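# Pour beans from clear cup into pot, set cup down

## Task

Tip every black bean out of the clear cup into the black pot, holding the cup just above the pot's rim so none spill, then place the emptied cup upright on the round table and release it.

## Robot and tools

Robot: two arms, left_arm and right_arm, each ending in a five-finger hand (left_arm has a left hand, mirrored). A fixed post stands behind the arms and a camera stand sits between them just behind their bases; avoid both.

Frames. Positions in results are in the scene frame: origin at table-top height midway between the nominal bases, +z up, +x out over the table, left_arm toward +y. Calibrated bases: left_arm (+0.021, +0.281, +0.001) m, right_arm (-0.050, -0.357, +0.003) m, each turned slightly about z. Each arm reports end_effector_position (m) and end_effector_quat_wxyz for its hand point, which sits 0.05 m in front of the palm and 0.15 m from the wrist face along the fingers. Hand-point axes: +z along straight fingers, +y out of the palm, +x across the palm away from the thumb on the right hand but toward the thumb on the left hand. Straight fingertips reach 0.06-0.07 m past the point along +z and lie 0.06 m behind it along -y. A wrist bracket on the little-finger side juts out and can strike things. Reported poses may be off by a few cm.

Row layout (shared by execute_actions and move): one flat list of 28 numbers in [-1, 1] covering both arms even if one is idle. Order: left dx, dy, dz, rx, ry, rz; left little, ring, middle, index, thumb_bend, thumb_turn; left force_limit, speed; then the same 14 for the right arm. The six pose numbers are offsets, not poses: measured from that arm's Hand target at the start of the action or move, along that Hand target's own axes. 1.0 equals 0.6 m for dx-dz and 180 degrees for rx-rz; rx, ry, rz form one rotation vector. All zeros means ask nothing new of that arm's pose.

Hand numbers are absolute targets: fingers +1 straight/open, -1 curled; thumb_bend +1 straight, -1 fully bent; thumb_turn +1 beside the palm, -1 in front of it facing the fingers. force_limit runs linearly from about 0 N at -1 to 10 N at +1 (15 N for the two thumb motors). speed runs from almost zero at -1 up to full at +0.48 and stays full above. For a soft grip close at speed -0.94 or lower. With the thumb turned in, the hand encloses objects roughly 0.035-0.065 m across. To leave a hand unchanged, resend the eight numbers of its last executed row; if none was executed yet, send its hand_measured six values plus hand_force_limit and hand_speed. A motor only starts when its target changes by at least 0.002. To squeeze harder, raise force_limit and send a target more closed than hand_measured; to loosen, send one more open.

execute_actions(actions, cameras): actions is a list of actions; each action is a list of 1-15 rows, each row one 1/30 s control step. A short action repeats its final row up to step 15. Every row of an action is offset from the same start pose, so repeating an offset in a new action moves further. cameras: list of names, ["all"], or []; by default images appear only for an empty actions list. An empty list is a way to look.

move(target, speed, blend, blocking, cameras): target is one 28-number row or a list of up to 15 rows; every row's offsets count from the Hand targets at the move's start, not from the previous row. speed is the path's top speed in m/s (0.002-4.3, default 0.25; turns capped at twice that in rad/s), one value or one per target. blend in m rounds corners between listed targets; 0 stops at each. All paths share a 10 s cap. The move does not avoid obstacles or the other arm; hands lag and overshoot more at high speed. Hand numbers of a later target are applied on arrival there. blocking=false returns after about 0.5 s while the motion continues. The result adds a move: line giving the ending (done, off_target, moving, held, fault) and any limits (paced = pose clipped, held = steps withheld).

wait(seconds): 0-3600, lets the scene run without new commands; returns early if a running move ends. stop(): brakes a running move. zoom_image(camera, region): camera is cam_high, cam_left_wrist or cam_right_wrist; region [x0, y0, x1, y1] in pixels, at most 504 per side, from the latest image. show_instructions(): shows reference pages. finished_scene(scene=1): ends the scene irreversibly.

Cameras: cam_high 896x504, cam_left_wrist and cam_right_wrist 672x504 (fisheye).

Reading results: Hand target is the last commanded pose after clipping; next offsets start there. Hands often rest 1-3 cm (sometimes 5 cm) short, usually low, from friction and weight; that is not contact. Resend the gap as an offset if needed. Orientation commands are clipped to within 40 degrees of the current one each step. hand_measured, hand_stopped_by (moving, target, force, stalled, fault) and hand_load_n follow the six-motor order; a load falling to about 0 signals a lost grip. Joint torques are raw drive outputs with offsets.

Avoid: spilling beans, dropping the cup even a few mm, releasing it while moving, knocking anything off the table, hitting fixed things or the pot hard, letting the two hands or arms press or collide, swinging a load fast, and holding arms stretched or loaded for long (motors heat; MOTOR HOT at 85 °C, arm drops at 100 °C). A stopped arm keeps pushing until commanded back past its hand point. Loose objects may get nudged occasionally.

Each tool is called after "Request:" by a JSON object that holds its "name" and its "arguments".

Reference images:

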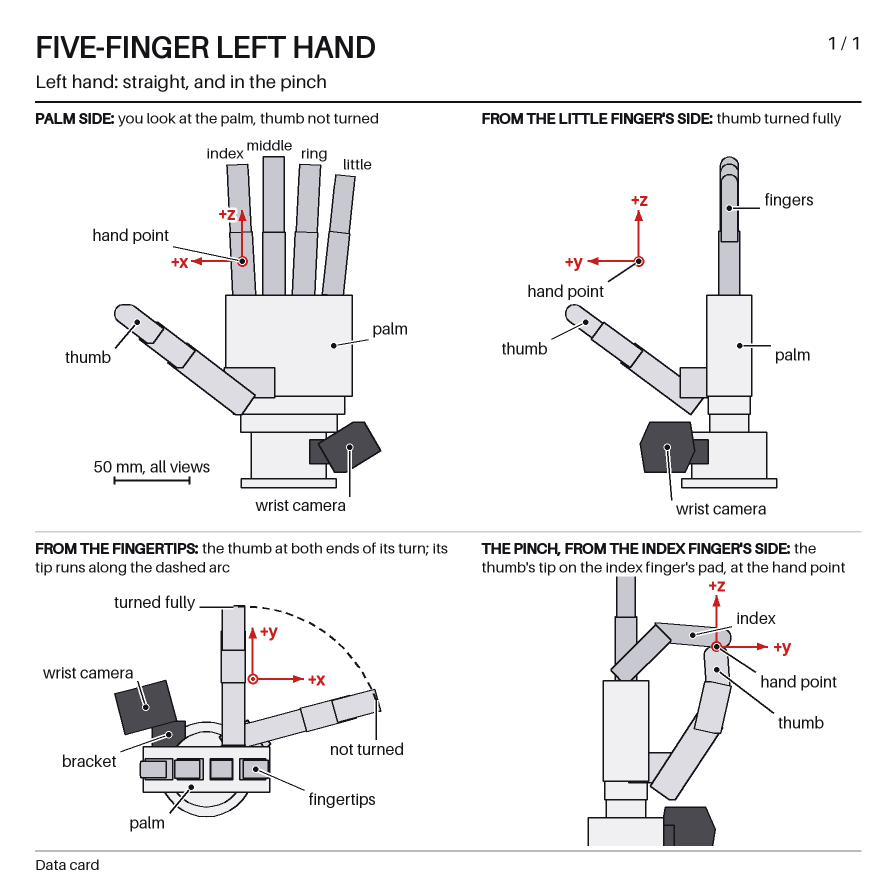

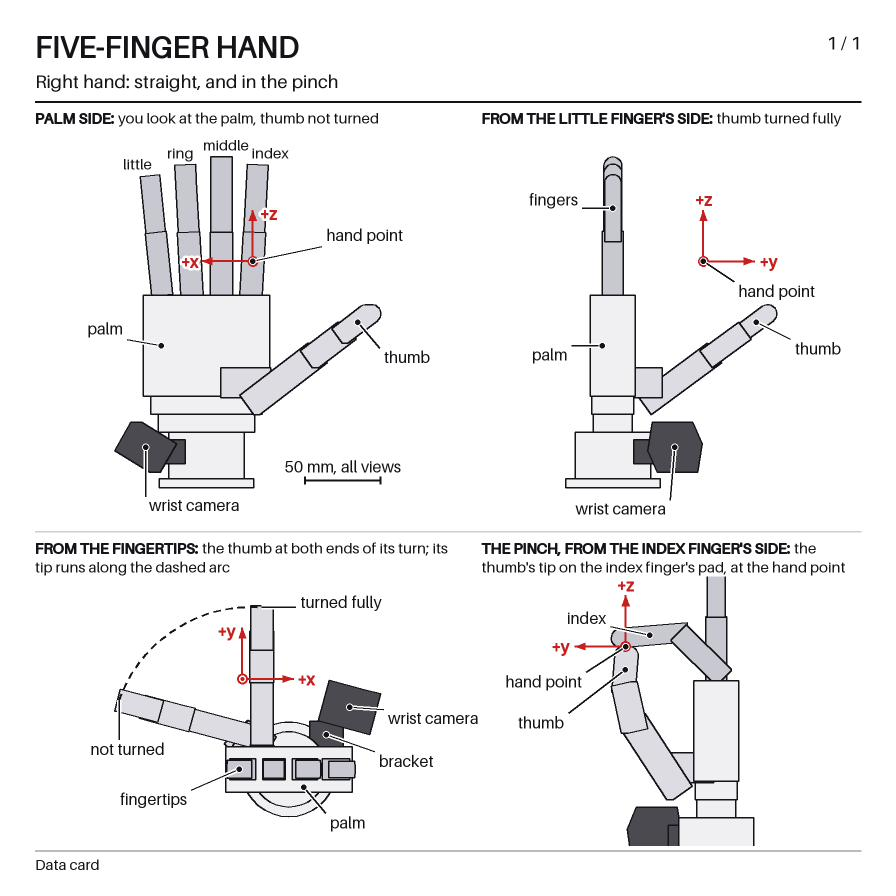

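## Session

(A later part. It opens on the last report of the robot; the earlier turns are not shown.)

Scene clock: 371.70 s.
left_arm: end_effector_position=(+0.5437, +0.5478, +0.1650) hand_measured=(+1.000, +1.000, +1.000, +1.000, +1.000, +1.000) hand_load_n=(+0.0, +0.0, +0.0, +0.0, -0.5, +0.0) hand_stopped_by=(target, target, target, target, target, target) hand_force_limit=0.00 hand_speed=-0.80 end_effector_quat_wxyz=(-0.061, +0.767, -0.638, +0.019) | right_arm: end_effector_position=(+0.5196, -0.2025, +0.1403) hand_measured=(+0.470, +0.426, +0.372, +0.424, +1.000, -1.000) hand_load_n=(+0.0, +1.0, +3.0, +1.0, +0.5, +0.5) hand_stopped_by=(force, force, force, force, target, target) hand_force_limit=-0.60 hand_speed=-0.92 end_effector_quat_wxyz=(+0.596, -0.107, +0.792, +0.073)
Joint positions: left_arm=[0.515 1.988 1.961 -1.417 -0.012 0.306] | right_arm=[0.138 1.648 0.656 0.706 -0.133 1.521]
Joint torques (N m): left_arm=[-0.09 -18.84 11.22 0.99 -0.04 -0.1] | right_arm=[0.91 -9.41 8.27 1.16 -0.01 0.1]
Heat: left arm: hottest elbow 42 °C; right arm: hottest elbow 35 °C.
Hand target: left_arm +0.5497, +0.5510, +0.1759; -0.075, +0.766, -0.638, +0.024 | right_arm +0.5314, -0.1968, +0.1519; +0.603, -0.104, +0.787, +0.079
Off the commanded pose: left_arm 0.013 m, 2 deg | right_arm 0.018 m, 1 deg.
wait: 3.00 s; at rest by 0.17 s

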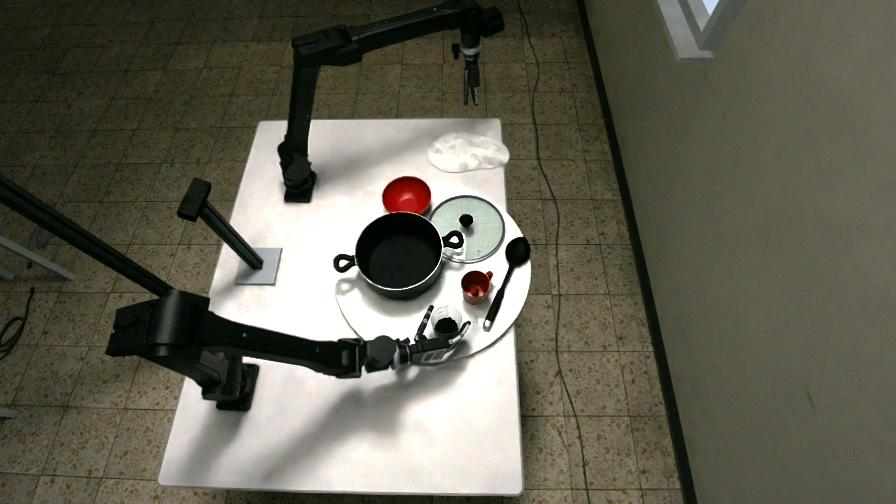

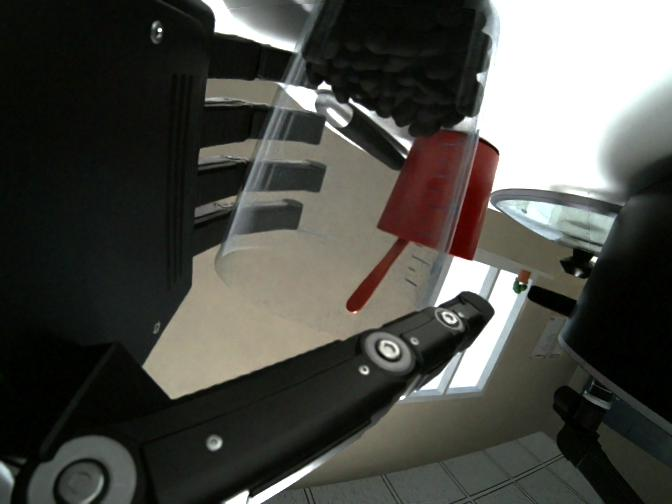

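Request:
{"name": "move", "arguments": {"target": [0,0,0,0,0,0,1,1,1,1,1,1,0,-0.8,0,0,0,0,0,0,-0.3,-0.3,-0.3,-0.3,-0.2,-1,-0.6,-0.92], "cameras": []}}

Request:
{"name": "wait", "arguments": {"seconds": 2, "cameras": ["cam_high","cam_right_wrist"]}}

Request:
{"name": "zoom_image", "arguments": {"camera": "cam_high", "region": [380, 280, 500, 380]}}

Scene clock: 378.83 s.
left_arm: end_effector_position=(+0.5437, +0.5478, +0.1650) hand_measured=(+1.000, +1.000, +1.000, +1.000, +1.000, +1.000) hand_load_n=(+0.0, +0.0, +0.0, +0.0, +0.0, +0.0) hand_stopped_by=(target, target, target, target, target, target) hand_force_limit=0.00 hand_speed=-0.80 end_effector_quat_wxyz=(-0.061, +0.767, -0.638, +0.019) | right_arm: end_effector_position=(+0.5196, -0.2025, +0.1403) hand_measured=(+0.470, +0.426, +0.372, +0.424, +0.988, -1.000) hand_load_n=(+0.0, +1.0, +3.0, +1.0, +3.0, +0.5) hand_stopped_by=(force, force, force, force, force, target) hand_force_limit=-0.60 hand_speed=-0.92 end_effector_quat_wxyz=(+0.596, -0.107, +0.792, +0.073)
Joint positions: left_arm=[0.515 1.988 1.961 -1.417 -0.012 0.306] | right_arm=[0.138 1.648 0.656 0.706 -0.133 1.521]
Joint torques (N m): left_arm=[-0.03 -19.08 11.26 1.01 -0.05 -0.1] | right_arm=[0.67 -8.53 8.42 1.11 -0.03 0.12]
Heat: left arm: hottest elbow 42 °C; right arm: hottest elbow 35 °C.
Hand target: left_arm +0.5497, +0.5510, +0.1759; -0.075, +0.766, -0.638, +0.024 | right_arm +0.5314, -0.1968, +0.1519; +0.603, -0.104, +0.787, +0.079
Off the commanded pose: left_arm 0.013 m, 2 deg | right_arm 0.018 m, 1 deg.
move: done

Scene clock: 380.83 s.
left_arm: end_effector_position=(+0.5437, +0.5478, +0.1650) hand_measured=(+1.000, +1.000, +1.000, +1.000, +1.000, +1.000) hand_load_n=(+0.0, +0.0, +0.0, +0.0, +0.0, +0.0) hand_stopped_by=(target, target, target, target, target, target) hand_force_limit=0.00 hand_speed=-0.80 end_effector_quat_wxyz=(-0.061, +0.767, -0.638, +0.019) | right_arm: end_effector_position=(+0.5196, -0.2025, +0.1403) hand_measured=(+0.470, +0.426, +0.372, +0.424, +0.988, -1.000) hand_load_n=(+0.0, +1.0, +3.5, +1.5, +3.5, +0.5) hand_stopped_by=(force, force, force, force, force, target) hand_force_limit=-0.60 hand_speed=-0.92 end_effector_quat_wxyz=(+0.596, -0.107, +0.792, +0.073)
Joint positions: left_arm=[0.515 1.988 1.961 -1.417 -0.012 0.306] | right_arm=[0.138 1.648 0.656 0.706 -0.133 1.521]
Joint torques (N m): left_arm=[-0.03 -18.9 11.28 0.98 -0.04 -0.11] | right_arm=[0.44 -8.76 8.58 1.13 -0.01 0.08]
Heat: left arm: hottest elbow 42 °C; right arm: hottest elbow 35 °C.
Hand target: left_arm +0.5497, +0.5510, +0.1759; -0.075, +0.766, -0.638, +0.024 | right_arm +0.5314, -0.1968, +0.1519; +0.603, -0.104, +0.787, +0.079
Off the commanded pose: left_arm 0.013 m, 2 deg | right_arm 0.018 m, 1 deg.
wait: 2.00 s; at rest by 0.17 s

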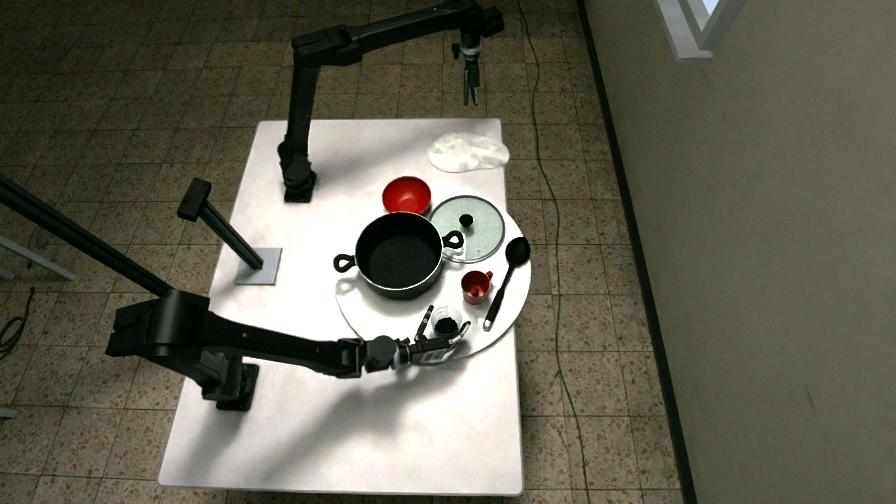

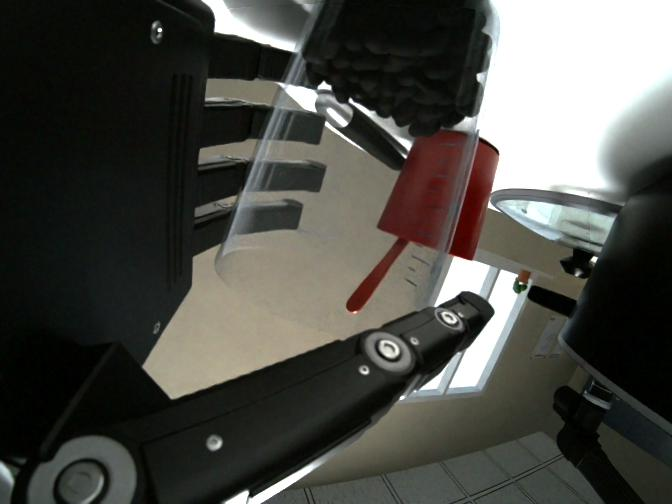

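Scaled by 4.200.

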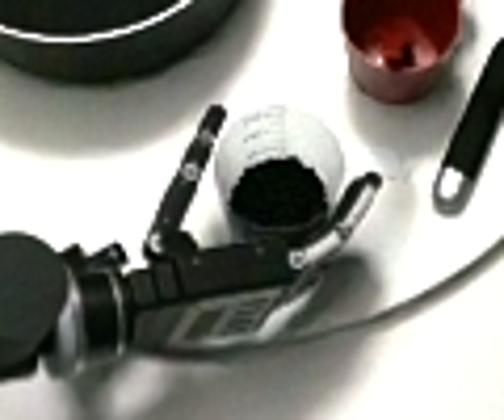

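Request:
{"name": "move", "arguments": {"target": [0,0,0,0,0,0,1,1,1,1,1,1,0,-0.8,0,0,0,0,0,0,-0.35,-0.35,-0.35,-0.35,-0.25,-1,-0.2,-0.92], "cameras": []}}

Request:
{"name": "wait", "arguments": {"seconds": 2, "cameras": ["cam_high","cam_right_wrist"]}}

Request:
{"name": "zoom_image", "arguments": {"camera": "cam_high", "region": [380, 280, 500, 380]}}

Scene clock: 391.17 s.
left_arm: end_effector_position=(+0.5437, +0.5478, +0.1650) hand_measured=(+1.000, +1.000, +1.000, +1.000, +1.000, +1.000) hand_load_n=(+0.0, +0.0, +0.0, +0.0, +0.0, +0.0) hand_stopped_by=(target, target, target, target, target, target) hand_force_limit=0.00 hand_speed=-0.80 end_effector_quat_wxyz=(-0.061, +0.767, -0.638, +0.019) | right_arm: end_effector_position=(+0.5196, -0.2025, +0.1403) hand_measured=(+0.426, +0.404, +0.366, +0.404, +0.976, -1.000) hand_load_n=(+4.0, +3.0, +2.0, +4.0, +6.5, +3.0) hand_stopped_by=(force, force, force, force, force, target) hand_force_limit=-0.20 hand_speed=-0.92 end_effector_quat_wxyz=(+0.596, -0.107, +0.792, +0.073)
Joint positions: left_arm=[0.515 1.988 1.961 -1.417 -0.012 0.306] | right_arm=[0.138 1.648 0.656 0.706 -0.133 1.521]
Joint torques (N m): left_arm=[-0.03 -18.96 11.22 1.01 -0.05 -0.09] | right_arm=[0.38 -9.47 8.46 1.17 0.08 0.2]
Heat: left arm: hottest elbow 42 °C; right arm: hottest elbow 35 °C.
Hand target: left_arm +0.5497, +0.5510, +0.1759; -0.075, +0.766, -0.638, +0.024 | right_arm +0.5313, -0.1968, +0.1520; +0.604, -0.104, +0.787, +0.079
Off the commanded pose: left_arm 0.013 m, 2 deg | right_arm 0.018 m, 1 deg.
move: done

Scene clock: 393.17 s.
left_arm: end_effector_position=(+0.5437, +0.5478, +0.1650) hand_measured=(+1.000, +1.000, +1.000, +1.000, +1.000, +1.000) hand_load_n=(+0.0, +0.0, +0.0, +0.0, -0.5, +0.0) hand_stopped_by=(target, target, target, target, target, target) hand_force_limit=0.00 hand_speed=-0.80 end_effector_quat_wxyz=(-0.061, +0.767, -0.638, +0.019) | right_arm: end_effector_position=(+0.5196, -0.2025, +0.1403) hand_measured=(+0.426, +0.404, +0.366, +0.404, +0.976, -1.000) hand_load_n=(+4.0, +3.0, +2.0, +4.0, +6.0, +3.0) hand_stopped_by=(force, force, force, force, force, target) hand_force_limit=-0.20 hand_speed=-0.92 end_effector_quat_wxyz=(+0.596, -0.107, +0.792, +0.073)
Joint positions: left_arm=[0.515 1.988 1.961 -1.417 -0.012 0.306] | right_arm=[0.138 1.648 0.656 0.706 -0.133 1.521]
Joint torques (N m): left_arm=[0.03 -18.9 11.23 0.98 -0.04 -0.09] | right_arm=[0.21 -9.58 8.29 1.05 0.05 0.09]
Heat: left arm: hottest elbow 42 °C; right arm: hottest elbow 35 °C.
Hand target: left_arm +0.5497, +0.5510, +0.1759; -0.075, +0.766, -0.638, +0.024 | right_arm +0.5313, -0.1968, +0.1520; +0.604, -0.104, +0.787, +0.079
Off the commanded pose: left_arm 0.013 m, 2 deg | right_arm 0.018 m, 1 deg.
wait: 2.00 s; at rest by 0.17 s

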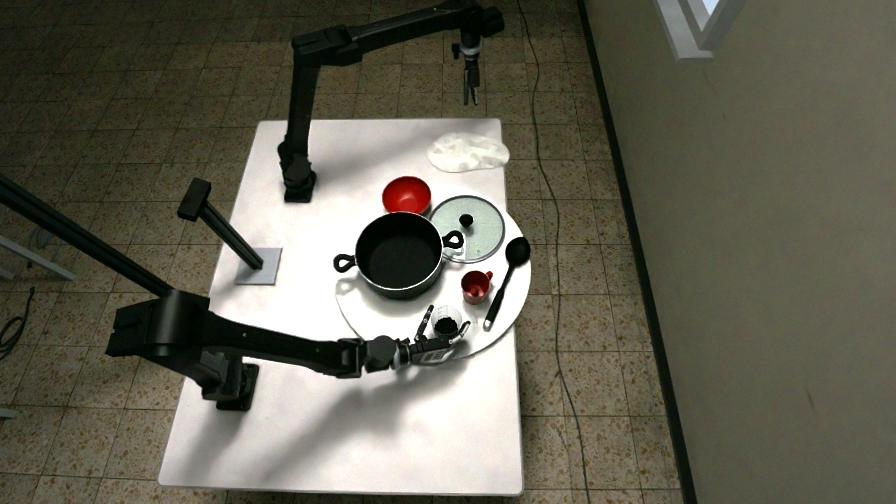

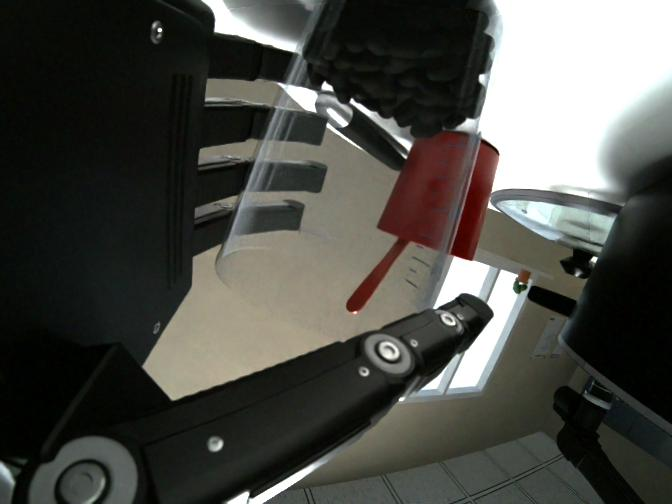

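Scaled by 4.200.

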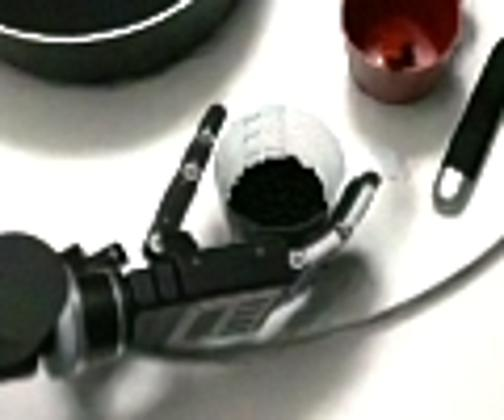

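Request:
{"name": "move", "arguments": {"target": [0,0,0,0,0,0,1,1,1,1,1,1,0,-0.8,-0.0805,0,-0.0216,0,0,0,-0.35,-0.35,-0.35,-0.35,-0.25,-1,-0.2,-0.92], "speed": 0.06, "cameras": ["cam_high","cam_right_wrist"]}}

Request:
{"name": "zoom_image", "arguments": {"camera": "cam_high", "region": [380, 270, 500, 370]}}

Scene clock: 399.40 s.
left_arm: end_effector_position=(+0.5437, +0.5478, +0.1650) hand_measured=(+1.000, +1.000, +1.000, +1.000, +1.000, +1.000) hand_load_n=(+0.0, +0.0, +0.0, +0.0, +0.0, +0.0) hand_stopped_by=(target, target, target, target, target, target) hand_force_limit=0.00 hand_speed=-0.80 end_effector_quat_wxyz=(-0.061, +0.767, -0.638, +0.019) | right_arm: end_effector_position=(+0.5166, -0.2029, +0.1675) hand_measured=(+0.426, +0.404, +0.366, +0.404, +0.976, -1.000) hand_load_n=(+3.5, +3.0, +2.5, +1.5, +6.0, +3.0) hand_stopped_by=(force, force, force, force, force, target) hand_force_limit=-0.20 hand_speed=-0.92 end_effector_quat_wxyz=(+0.579, -0.106, +0.805, +0.074)
Joint positions: left_arm=[0.515 1.988 1.961 -1.417 -0.012 0.306] | right_arm=[0.138 1.54 0.678 0.535 -0.133 1.523]
Joint torques (N m): left_arm=[-0.03 -18.73 11.23 1.03 -0.04 -0.1] | right_arm=[0.5 -11.05 10.39 1.42 0.01 0.12]
Heat: left arm: hottest elbow 42 °C; right arm: hottest elbow 35 °C.
Hand target: left_arm +0.5497, +0.5510, +0.1759; -0.075, +0.766, -0.638, +0.024 | right_arm +0.5313, -0.1967, +0.2020; +0.604, -0.104, +0.787, +0.079
Off the commanded pose: left_arm 0.013 m, 2 deg | right_arm 0.038 m, 4 deg.
move: off_target (right_arm)

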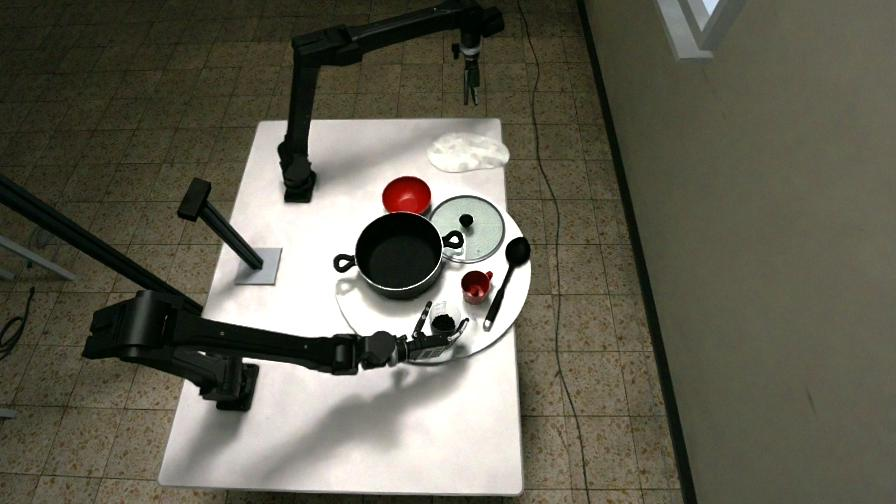

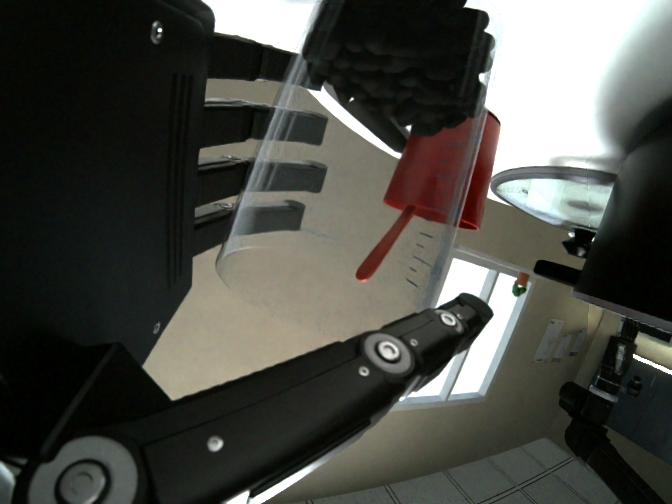

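Scaled by 4.200.

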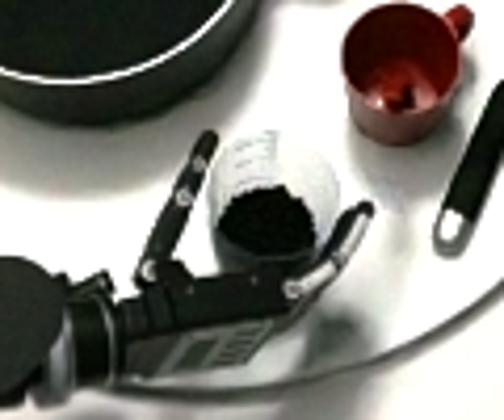

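Request:
{"name": "move", "arguments": {"target": [0,0,0,0,0,0,1,1,1,1,1,1,0,-0.8,-0.161,0,-0.0432,0,0,0,-0.35,-0.35,-0.35,-0.35,-0.25,-1,-0.2,-0.92], "speed": 0.1, "cameras": ["cam_high","cam_right_wrist"]}}

Request:
{"name": "zoom_image", "arguments": {"camera": "cam_high", "region": [330, 210, 500, 370]}}

Scene clock: 444.97 s.
left_arm: end_effector_position=(+0.5437, +0.5478, +0.1650) hand_measured=(+1.000, +1.000, +1.000, +1.000, +1.000, +1.000) hand_load_n=(+0.0, +0.0, +0.0, +0.0, +0.0, +0.0) hand_stopped_by=(target, target, target, target, target, target) hand_force_limit=0.00 hand_speed=-0.80 end_effector_quat_wxyz=(-0.061, +0.767, -0.638, +0.019) | right_arm: end_effector_position=(+0.5196, -0.2026, +0.2612) hand_measured=(+0.426, +0.404, +0.366, +0.404, +0.976, -1.000) hand_load_n=(+4.0, +2.5, +2.5, +1.5, +6.0, +3.0) hand_stopped_by=(force, force, force, force, force, target) hand_force_limit=-0.20 hand_speed=-0.92 end_effector_quat_wxyz=(+0.577, -0.106, +0.806, +0.074)
Joint positions: left_arm=[0.515 1.988 1.961 -1.417 -0.012 0.306] | right_arm=[0.138 1.347 0.799 0.216 -0.133 1.523]
Joint torques (N m): left_arm=[0.03 -18.9 11.23 0.98 -0.04 -0.09] | right_arm=[1.2 -9.7 12.66 1.32 -0.02 0.12]
Heat: left arm: hottest elbow 43 °C; right arm: hottest elbow 38 °C.
Hand target: left_arm +0.5497, +0.5510, +0.1759; -0.075, +0.766, -0.638, +0.024 | right_arm +0.5313, -0.1966, +0.3022; +0.604, -0.104, +0.787, +0.079
Off the commanded pose: left_arm 0.013 m, 2 deg | right_arm 0.043 m, 4 deg.
move: off_target (right_arm)

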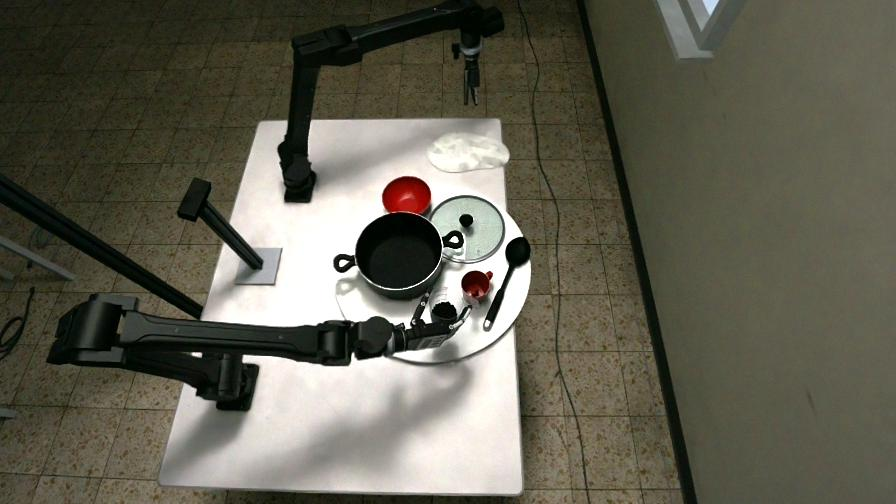

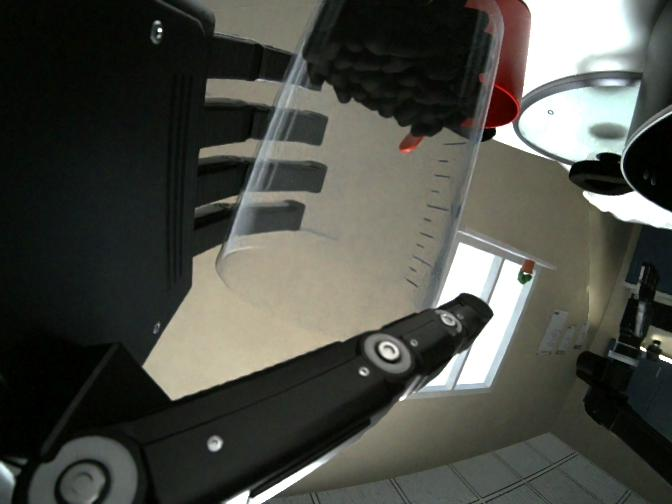

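Scaled by 2.965.

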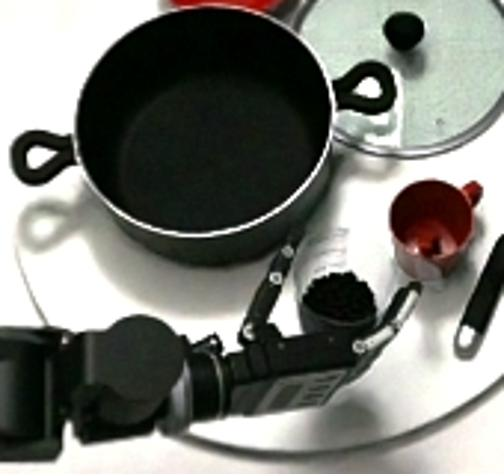

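Request:
{"name": "move", "arguments": {"target": [0,0,0,0,0,0,1,1,1,1,1,1,0,-0.8,0.014,0.2753,-0.1425,0,0,0,-0.35,-0.35,-0.35,-0.35,-0.25,-1,-0.2,-0.92], "speed": 0.12, "cameras": ["cam_high","cam_right_wrist"]}}

Request:
{"name": "zoom_image", "arguments": {"camera": "cam_high", "region": [300, 180, 500, 330]}}

Scene clock: 460.37 s.
left_arm: end_effector_position=(+0.5437, +0.5478, +0.1650) hand_measured=(+1.000, +1.000, +1.000, +1.000, +1.000, +1.000) hand_load_n=(+0.0, +0.0, +0.0, +0.0, +0.0, +0.0) hand_stopped_by=(target, target, target, target, target, target) hand_force_limit=0.00 hand_speed=-0.80 end_effector_quat_wxyz=(-0.061, +0.767, -0.638, +0.019) | right_arm: end_effector_position=(+0.4075, -0.0589, +0.2960) hand_measured=(+0.426, +0.404, +0.366, +0.404, +0.976, -1.000) hand_load_n=(+3.5, +2.5, +2.0, +1.5, +6.0, +2.5) hand_stopped_by=(force, force, force, force, force, target) hand_force_limit=-0.20 hand_speed=-0.92 end_effector_quat_wxyz=(+0.593, -0.117, +0.794, +0.067)
Joint positions: left_arm=[0.515 1.988 1.961 -1.417 -0.012 0.306] | right_arm=[0.607 1.137 0.708 0.122 0.312 1.634]
Joint torques (N m): left_arm=[-0.03 -18.9 11.23 0.99 -0.05 -0.11] | right_arm=[-0.03 -8.18 9.96 1.36 0.22 0.2]
Motor temperatures (°C): left_arm=[27 39 43 27 27 28] | right_arm=[25 29 41 25 25 26]
Heat: left arm: hottest elbow 43 °C; right arm: hottest elbow 41 °C.
Hand target: left_arm +0.5497, +0.5510, +0.1759; -0.075, +0.766, -0.638, +0.024 | right_arm +0.4067, -0.0589, +0.3159; +0.604, -0.104, +0.787, +0.079
Off the commanded pose: left_arm 0.013 m, 2 deg | right_arm 0.020 m, 3 deg.
move: off_target (right_arm)

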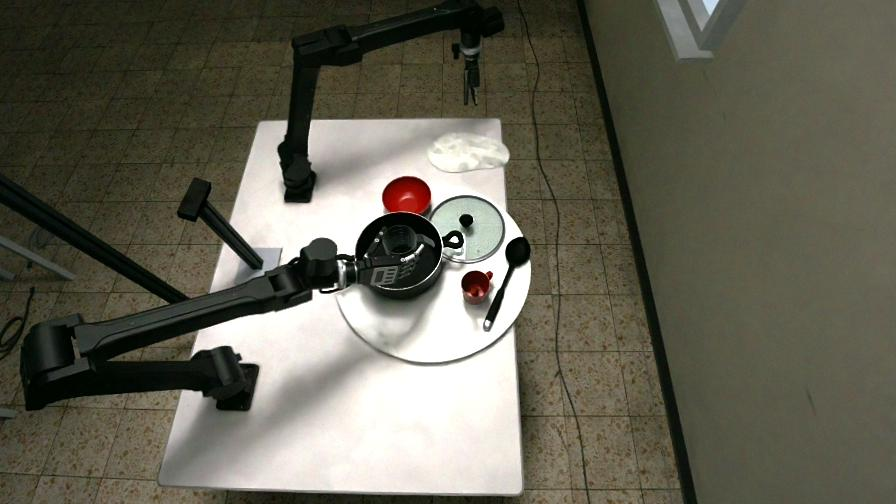

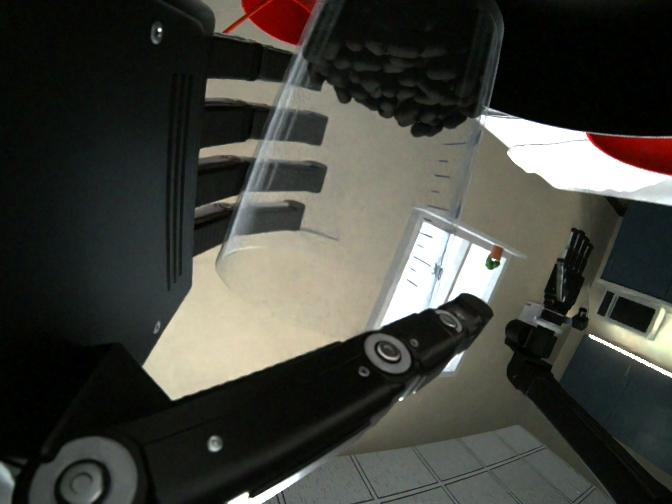

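Scaled by 2.520.

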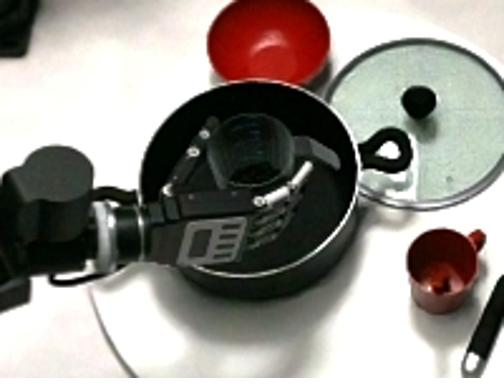

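Request:
{"name": "move", "arguments": {"target": [0,0,0,0,0,0,1,1,1,1,1,1,0,-0.8,0.0952,0.0052,0.0055,0.0863,0,-0.322,-0.35,-0.35,-0.35,-0.35,-0.25,-1,-0.2,-0.92], "speed": 0.15, "cameras": ["cam_high","cam_right_wrist"]}}

Request:
{"name": "zoom_image", "arguments": {"camera": "cam_high", "region": [300, 180, 500, 330]}}

Scene clock: 479.40 s.
left_arm: end_effector_position=(+0.5437, +0.5478, +0.1650) hand_measured=(+1.000, +1.000, +1.000, +1.000, +1.000, +1.000) hand_load_n=(+0.0, +0.0, +0.0, +0.0, +0.0, +0.0) hand_stopped_by=(target, target, target, target, target, target) hand_force_limit=0.00 hand_speed=-0.80 end_effector_quat_wxyz=(-0.061, +0.767, -0.638, +0.019) | right_arm: end_effector_position=(+0.3944, -0.0636, +0.2555) hand_measured=(+0.426, +0.404, +0.366, +0.404, +0.974, -1.000) hand_load_n=(+0.0, +0.0, +0.0, +0.0, +0.5, +0.0) hand_stopped_by=(force, force, force, force, force, target) hand_force_limit=-0.20 hand_speed=-0.92 end_effector_quat_wxyz=(+0.568, -0.392, +0.648, -0.323)
Joint positions: left_arm=[0.515 1.988 1.961 -1.417 -0.012 0.306] | right_arm=[0.752 1.165 0.693 0.281 0.695 0.633]
Joint torques (N m): left_arm=[-0.15 -18.96 11.23 0.96 -0.05 -0.09] | right_arm=[0.5 -5.6 8.79 2.24 0.3 -0.3]
Heat: left arm: hottest elbow 43 °C; right arm: hottest elbow 39 °C.
Hand target: left_arm +0.5497, +0.5510, +0.1759; -0.075, +0.766, -0.638, +0.024 | right_arm +0.3947, -0.0589, +0.2600; +0.574, -0.392, +0.641, -0.325
Off the commanded pose: left_arm 0.013 m, 2 deg | right_arm 0.006 m, 1 deg.
move: done

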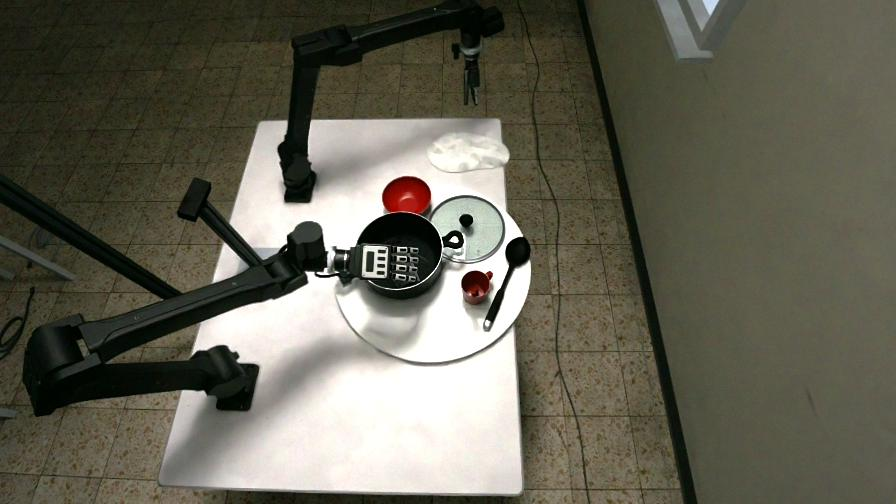

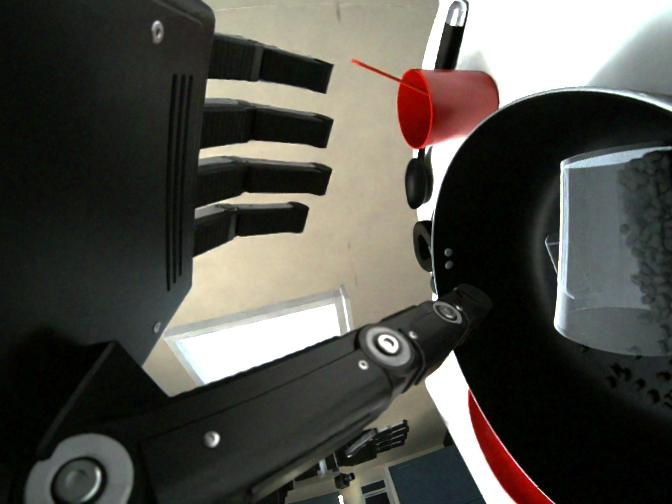

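Scaled by 2.520.

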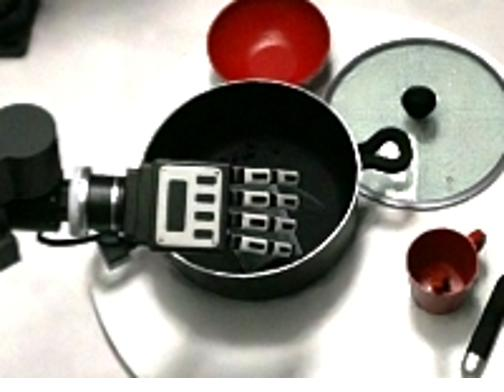

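Request:
{"name": "zoom_image", "arguments": {"camera": "cam_right_wrist", "region": [400, 60, 672, 504]}}

Scaled by 1.135 from the camera's image (finer frame: 960x720).

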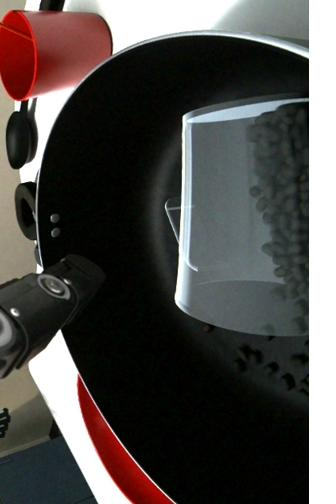

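Request:
{"name": "move", "arguments": {"target": [0,0,0,0,0,0,1,1,1,1,1,1,0,-0.8,0.13,-0.27,-0.2,0,0,0,1,1,1,1,1,-1,0,-0.5], "speed": 0.2, "cameras": ["cam_high","cam_right_wrist"]}}

Request:
{"name": "zoom_image", "arguments": {"camera": "cam_high", "region": [340, 200, 460, 310]}}

Scene clock: 506.37 s.
left_arm: end_effector_position=(+0.5437, +0.5478, +0.1650) hand_measured=(+1.000, +1.000, +1.000, +1.000, +1.000, +1.000) hand_load_n=(+0.0, +0.0, +0.0, +0.0, +0.0, +0.0) hand_stopped_by=(target, target, target, target, target, target) hand_force_limit=0.00 hand_speed=-0.80 end_effector_quat_wxyz=(-0.061, +0.767, -0.638, +0.019) | right_arm: end_effector_position=(+0.2908, -0.2076, +0.3486) hand_measured=(+1.000, +1.000, +1.000, +1.000, +1.000, -1.000) hand_load_n=(+0.0, +0.0, +0.0, +0.0, +0.0, +0.0) hand_stopped_by=(target, target, target, target, target, target) hand_force_limit=0.00 hand_speed=-0.50 end_effector_quat_wxyz=(+0.563, -0.399, +0.650, -0.319)
Joint positions: left_arm=[0.515 1.988 1.961 -1.417 -0.012 0.306] | right_arm=[0.527 0.524 0.653 -0.313 0.465 0.587]
Joint torques (N m): left_arm=[-0.09 -18.84 11.23 1.01 -0.04 -0.1] | right_arm=[-1.55 0.56 13.49 1.1 -0.03 -0.25]
Heat: left arm: hottest elbow 44 °C; right arm: hottest elbow 40 °C.
Hand target: left_arm +0.5497, +0.5510, +0.1759; -0.075, +0.766, -0.638, +0.024 | right_arm +0.2940, -0.2092, +0.3781; +0.574, -0.392, +0.641, -0.325
Off the commanded pose: left_arm 0.013 m, 2 deg | right_arm 0.030 m, 2 deg.
move: off_target (right_arm)

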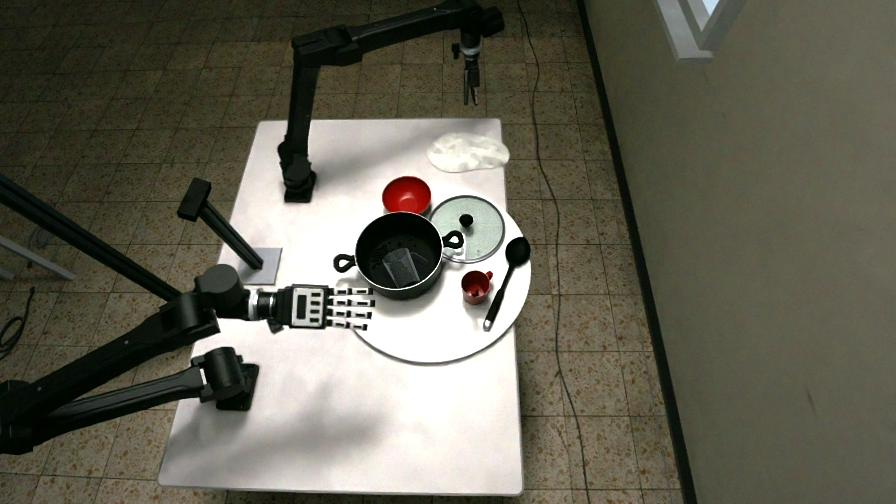

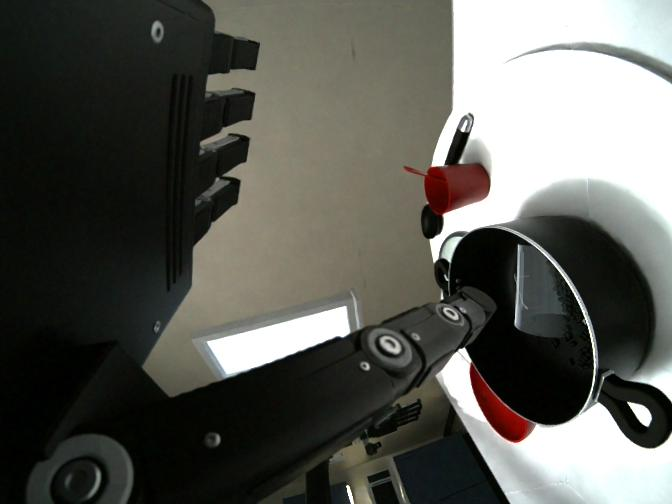

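Scaled by 4.200.

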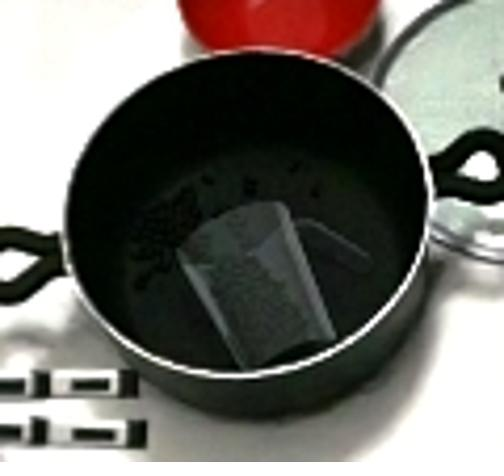

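Request:
{"name": "move", "arguments": {"target": [0,0,0,0,0,0,1,1,1,1,1,1,0,-0.8,-0.2017,0.2758,0.1637,-0.3133,-0.0403,-0.2248,1,1,1,1,1,-1,0,-0.5], "speed": 0.2, "cameras": ["cam_high","cam_right_wrist"]}}

Request:
{"name": "zoom_image", "arguments": {"camera": "cam_high", "region": [320, 190, 480, 310]}}

Scene clock: 591.63 s.
left_arm: end_effector_position=(+0.5437, +0.5478, +0.1650) hand_measured=(+1.000, +1.000, +1.000, +1.000, +1.000, +1.000) hand_load_n=(+0.0, +0.0, +0.0, +0.0, +0.0, +0.0) hand_stopped_by=(target, target, target, target, target, target) hand_force_limit=0.00 hand_speed=-0.80 end_effector_quat_wxyz=(-0.061, +0.767, -0.638, +0.019) | right_arm: end_effector_position=(+0.3690, -0.0297, +0.2555) hand_measured=(+1.000, +1.000, +1.000, +1.000, +1.000, -1.000) hand_load_n=(+0.0, +0.0, +0.0, +0.0, +0.0, +0.0) hand_stopped_by=(target, target, target, target, target, target) hand_force_limit=0.00 hand_speed=-0.50 end_effector_quat_wxyz=(-0.200, +0.817, -0.525, +0.130)
Joint positions: left_arm=[0.515 1.988 1.961 -1.417 -0.012 0.306] | right_arm=[0.642 1.528 1.545 -1.114 0.092 0.17]
Joint torques (N m): left_arm=[-0.09 -18.96 11.19 0.99 -0.04 -0.1] | right_arm=[0.21 -12.04 12.56 0.28 -0.09 -0.27]
Motor temperatures (°C): left_arm=[27 40 44 27 27 28] | right_arm=[24 26 50 25 25 26]
Heat: left arm: hottest elbow 44 °C; right arm: hottest elbow 50 °C.
Hand target: left_arm +0.5497, +0.5510, +0.1759; -0.075, +0.766, -0.638, +0.024 | right_arm +0.3742, -0.0204, +0.2804; -0.220, +0.819, -0.512, +0.137
Off the commanded pose: left_arm 0.013 m, 2 deg | right_arm 0.027 m, 3 deg.
move: off_target (right_arm)

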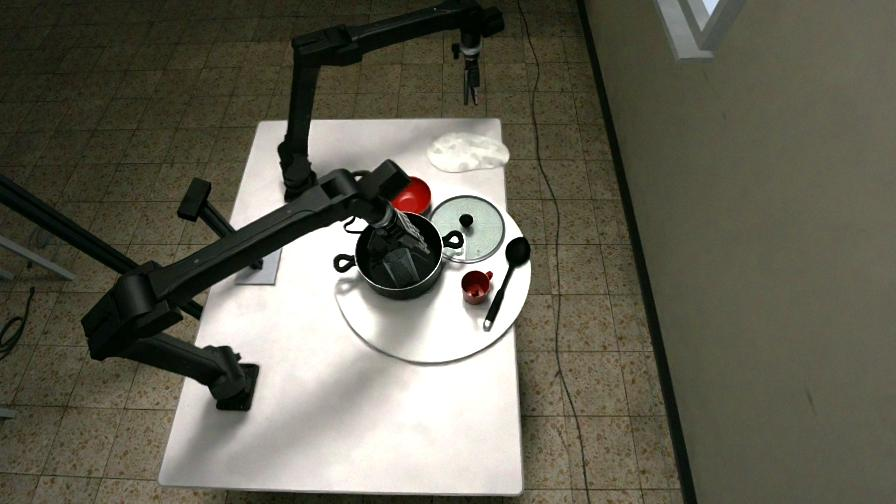

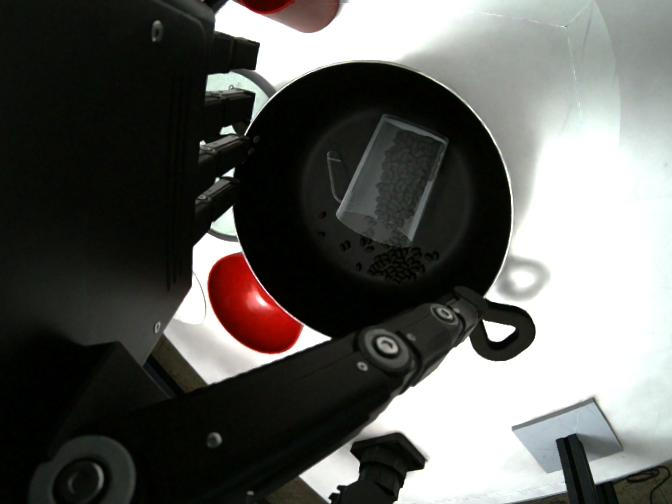

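Scaled by 3.150.

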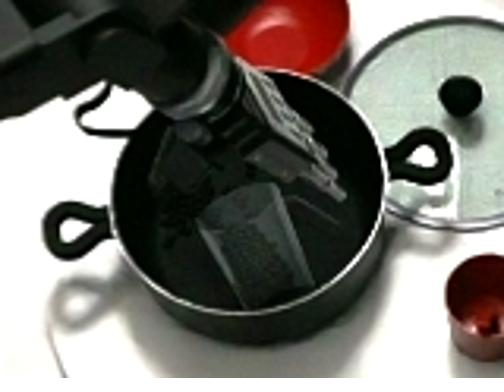

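Request:
{"name": "move", "arguments": {"target": [0,0,0,0,0,0,1,1,1,1,1,1,0,-0.8,-0.0365,0.0582,0.1695,0,0,0,1,1,1,1,1,-1,0,-0.5], "speed": 0.15, "cameras": ["cam_high","cam_right_wrist"]}}

Request:
{"name": "zoom_image", "arguments": {"camera": "cam_high", "region": [320, 190, 480, 310]}}

Request:
{"name": "zoom_image", "arguments": {"camera": "cam_right_wrist", "region": [180, 0, 560, 400]}}

Scene clock: 623.77 s.
left_arm: end_effector_position=(+0.5437, +0.5478, +0.1650) hand_measured=(+1.000, +1.000, +1.000, +1.000, +1.000, +1.000) hand_load_n=(+0.0, +0.0, +0.0, +0.0, +0.0, +0.0) hand_stopped_by=(target, target, target, target, target, target) hand_force_limit=0.00 hand_speed=-0.80 end_effector_quat_wxyz=(-0.061, +0.767, -0.638, +0.019) | right_arm: end_effector_position=(+0.3797, -0.0001, +0.1647) hand_measured=(+1.000, +1.000, +1.000, +1.000, +1.000, -1.000) hand_load_n=(+0.0, +0.0, +0.0, +0.0, +0.0, +0.0) hand_stopped_by=(target, target, target, target, target, target) hand_force_limit=0.00 hand_speed=-0.50 end_effector_quat_wxyz=(-0.204, +0.824, -0.511, +0.132)
Joint positions: left_arm=[0.515 1.988 1.961 -1.417 -0.012 0.306] | right_arm=[0.677 1.616 1.408 -0.882 0.1 0.171]
Joint torques (N m): left_arm=[-0.15 -18.96 11.23 1.02 -0.04 -0.1] | right_arm=[1.14 -12.86 9.24 1.37 0.23 0.05]
Heat: left arm: hottest elbow 45 °C; right arm: hottest elbow 49 °C.
Hand target: left_arm +0.5497, +0.5510, +0.1759; -0.075, +0.766, -0.638, +0.024 | right_arm +0.3831, +0.0086, +0.1750; -0.220, +0.819, -0.512, +0.137
Off the commanded pose: left_arm 0.013 m, 2 deg | right_arm 0.014 m, 2 deg.
move: off_target (right_arm)

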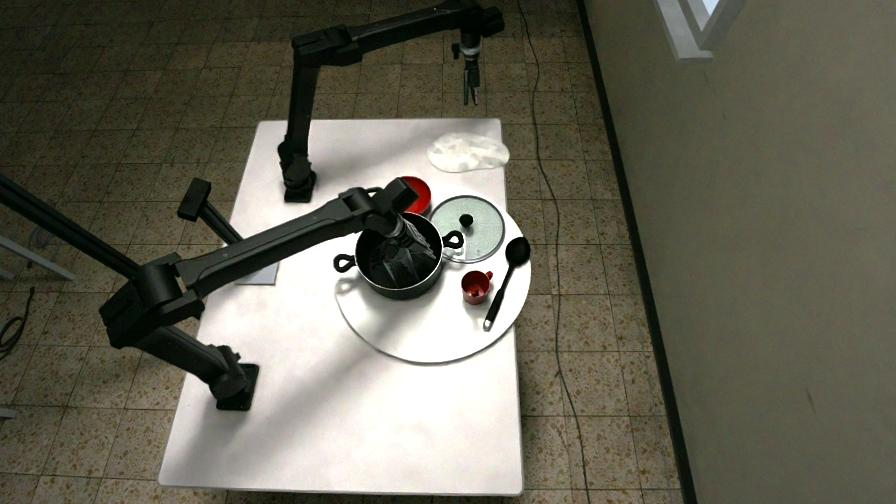

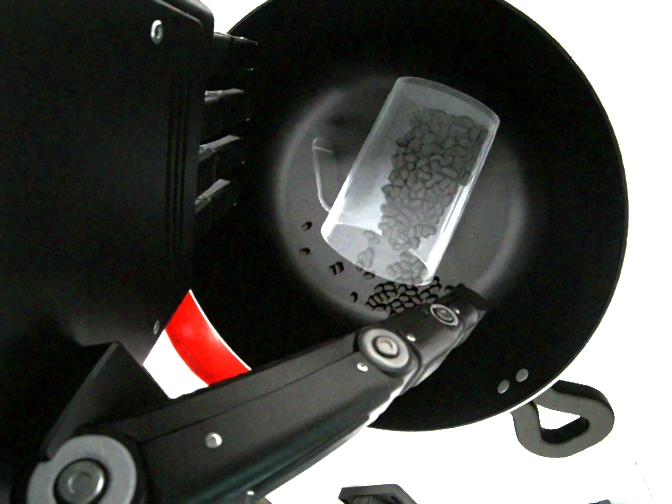

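Scaled by 3.150.

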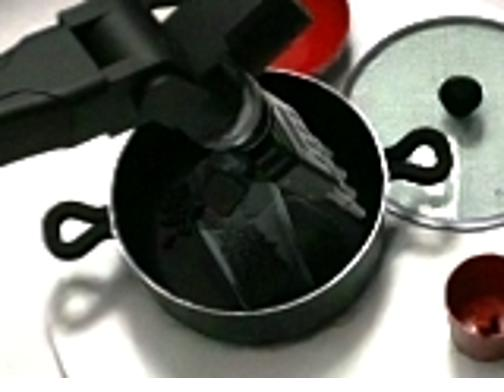

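Scaled by 1.260 from the camera's image (finer frame: 960x720).

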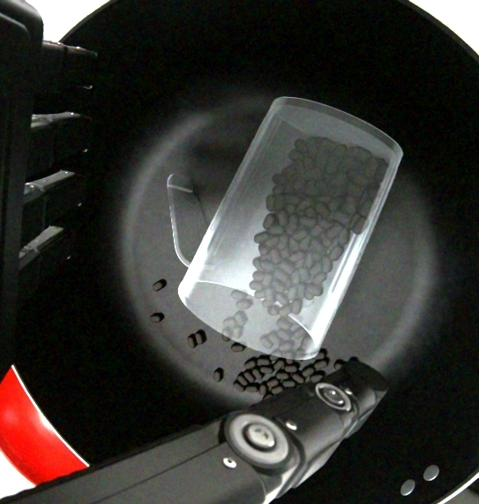

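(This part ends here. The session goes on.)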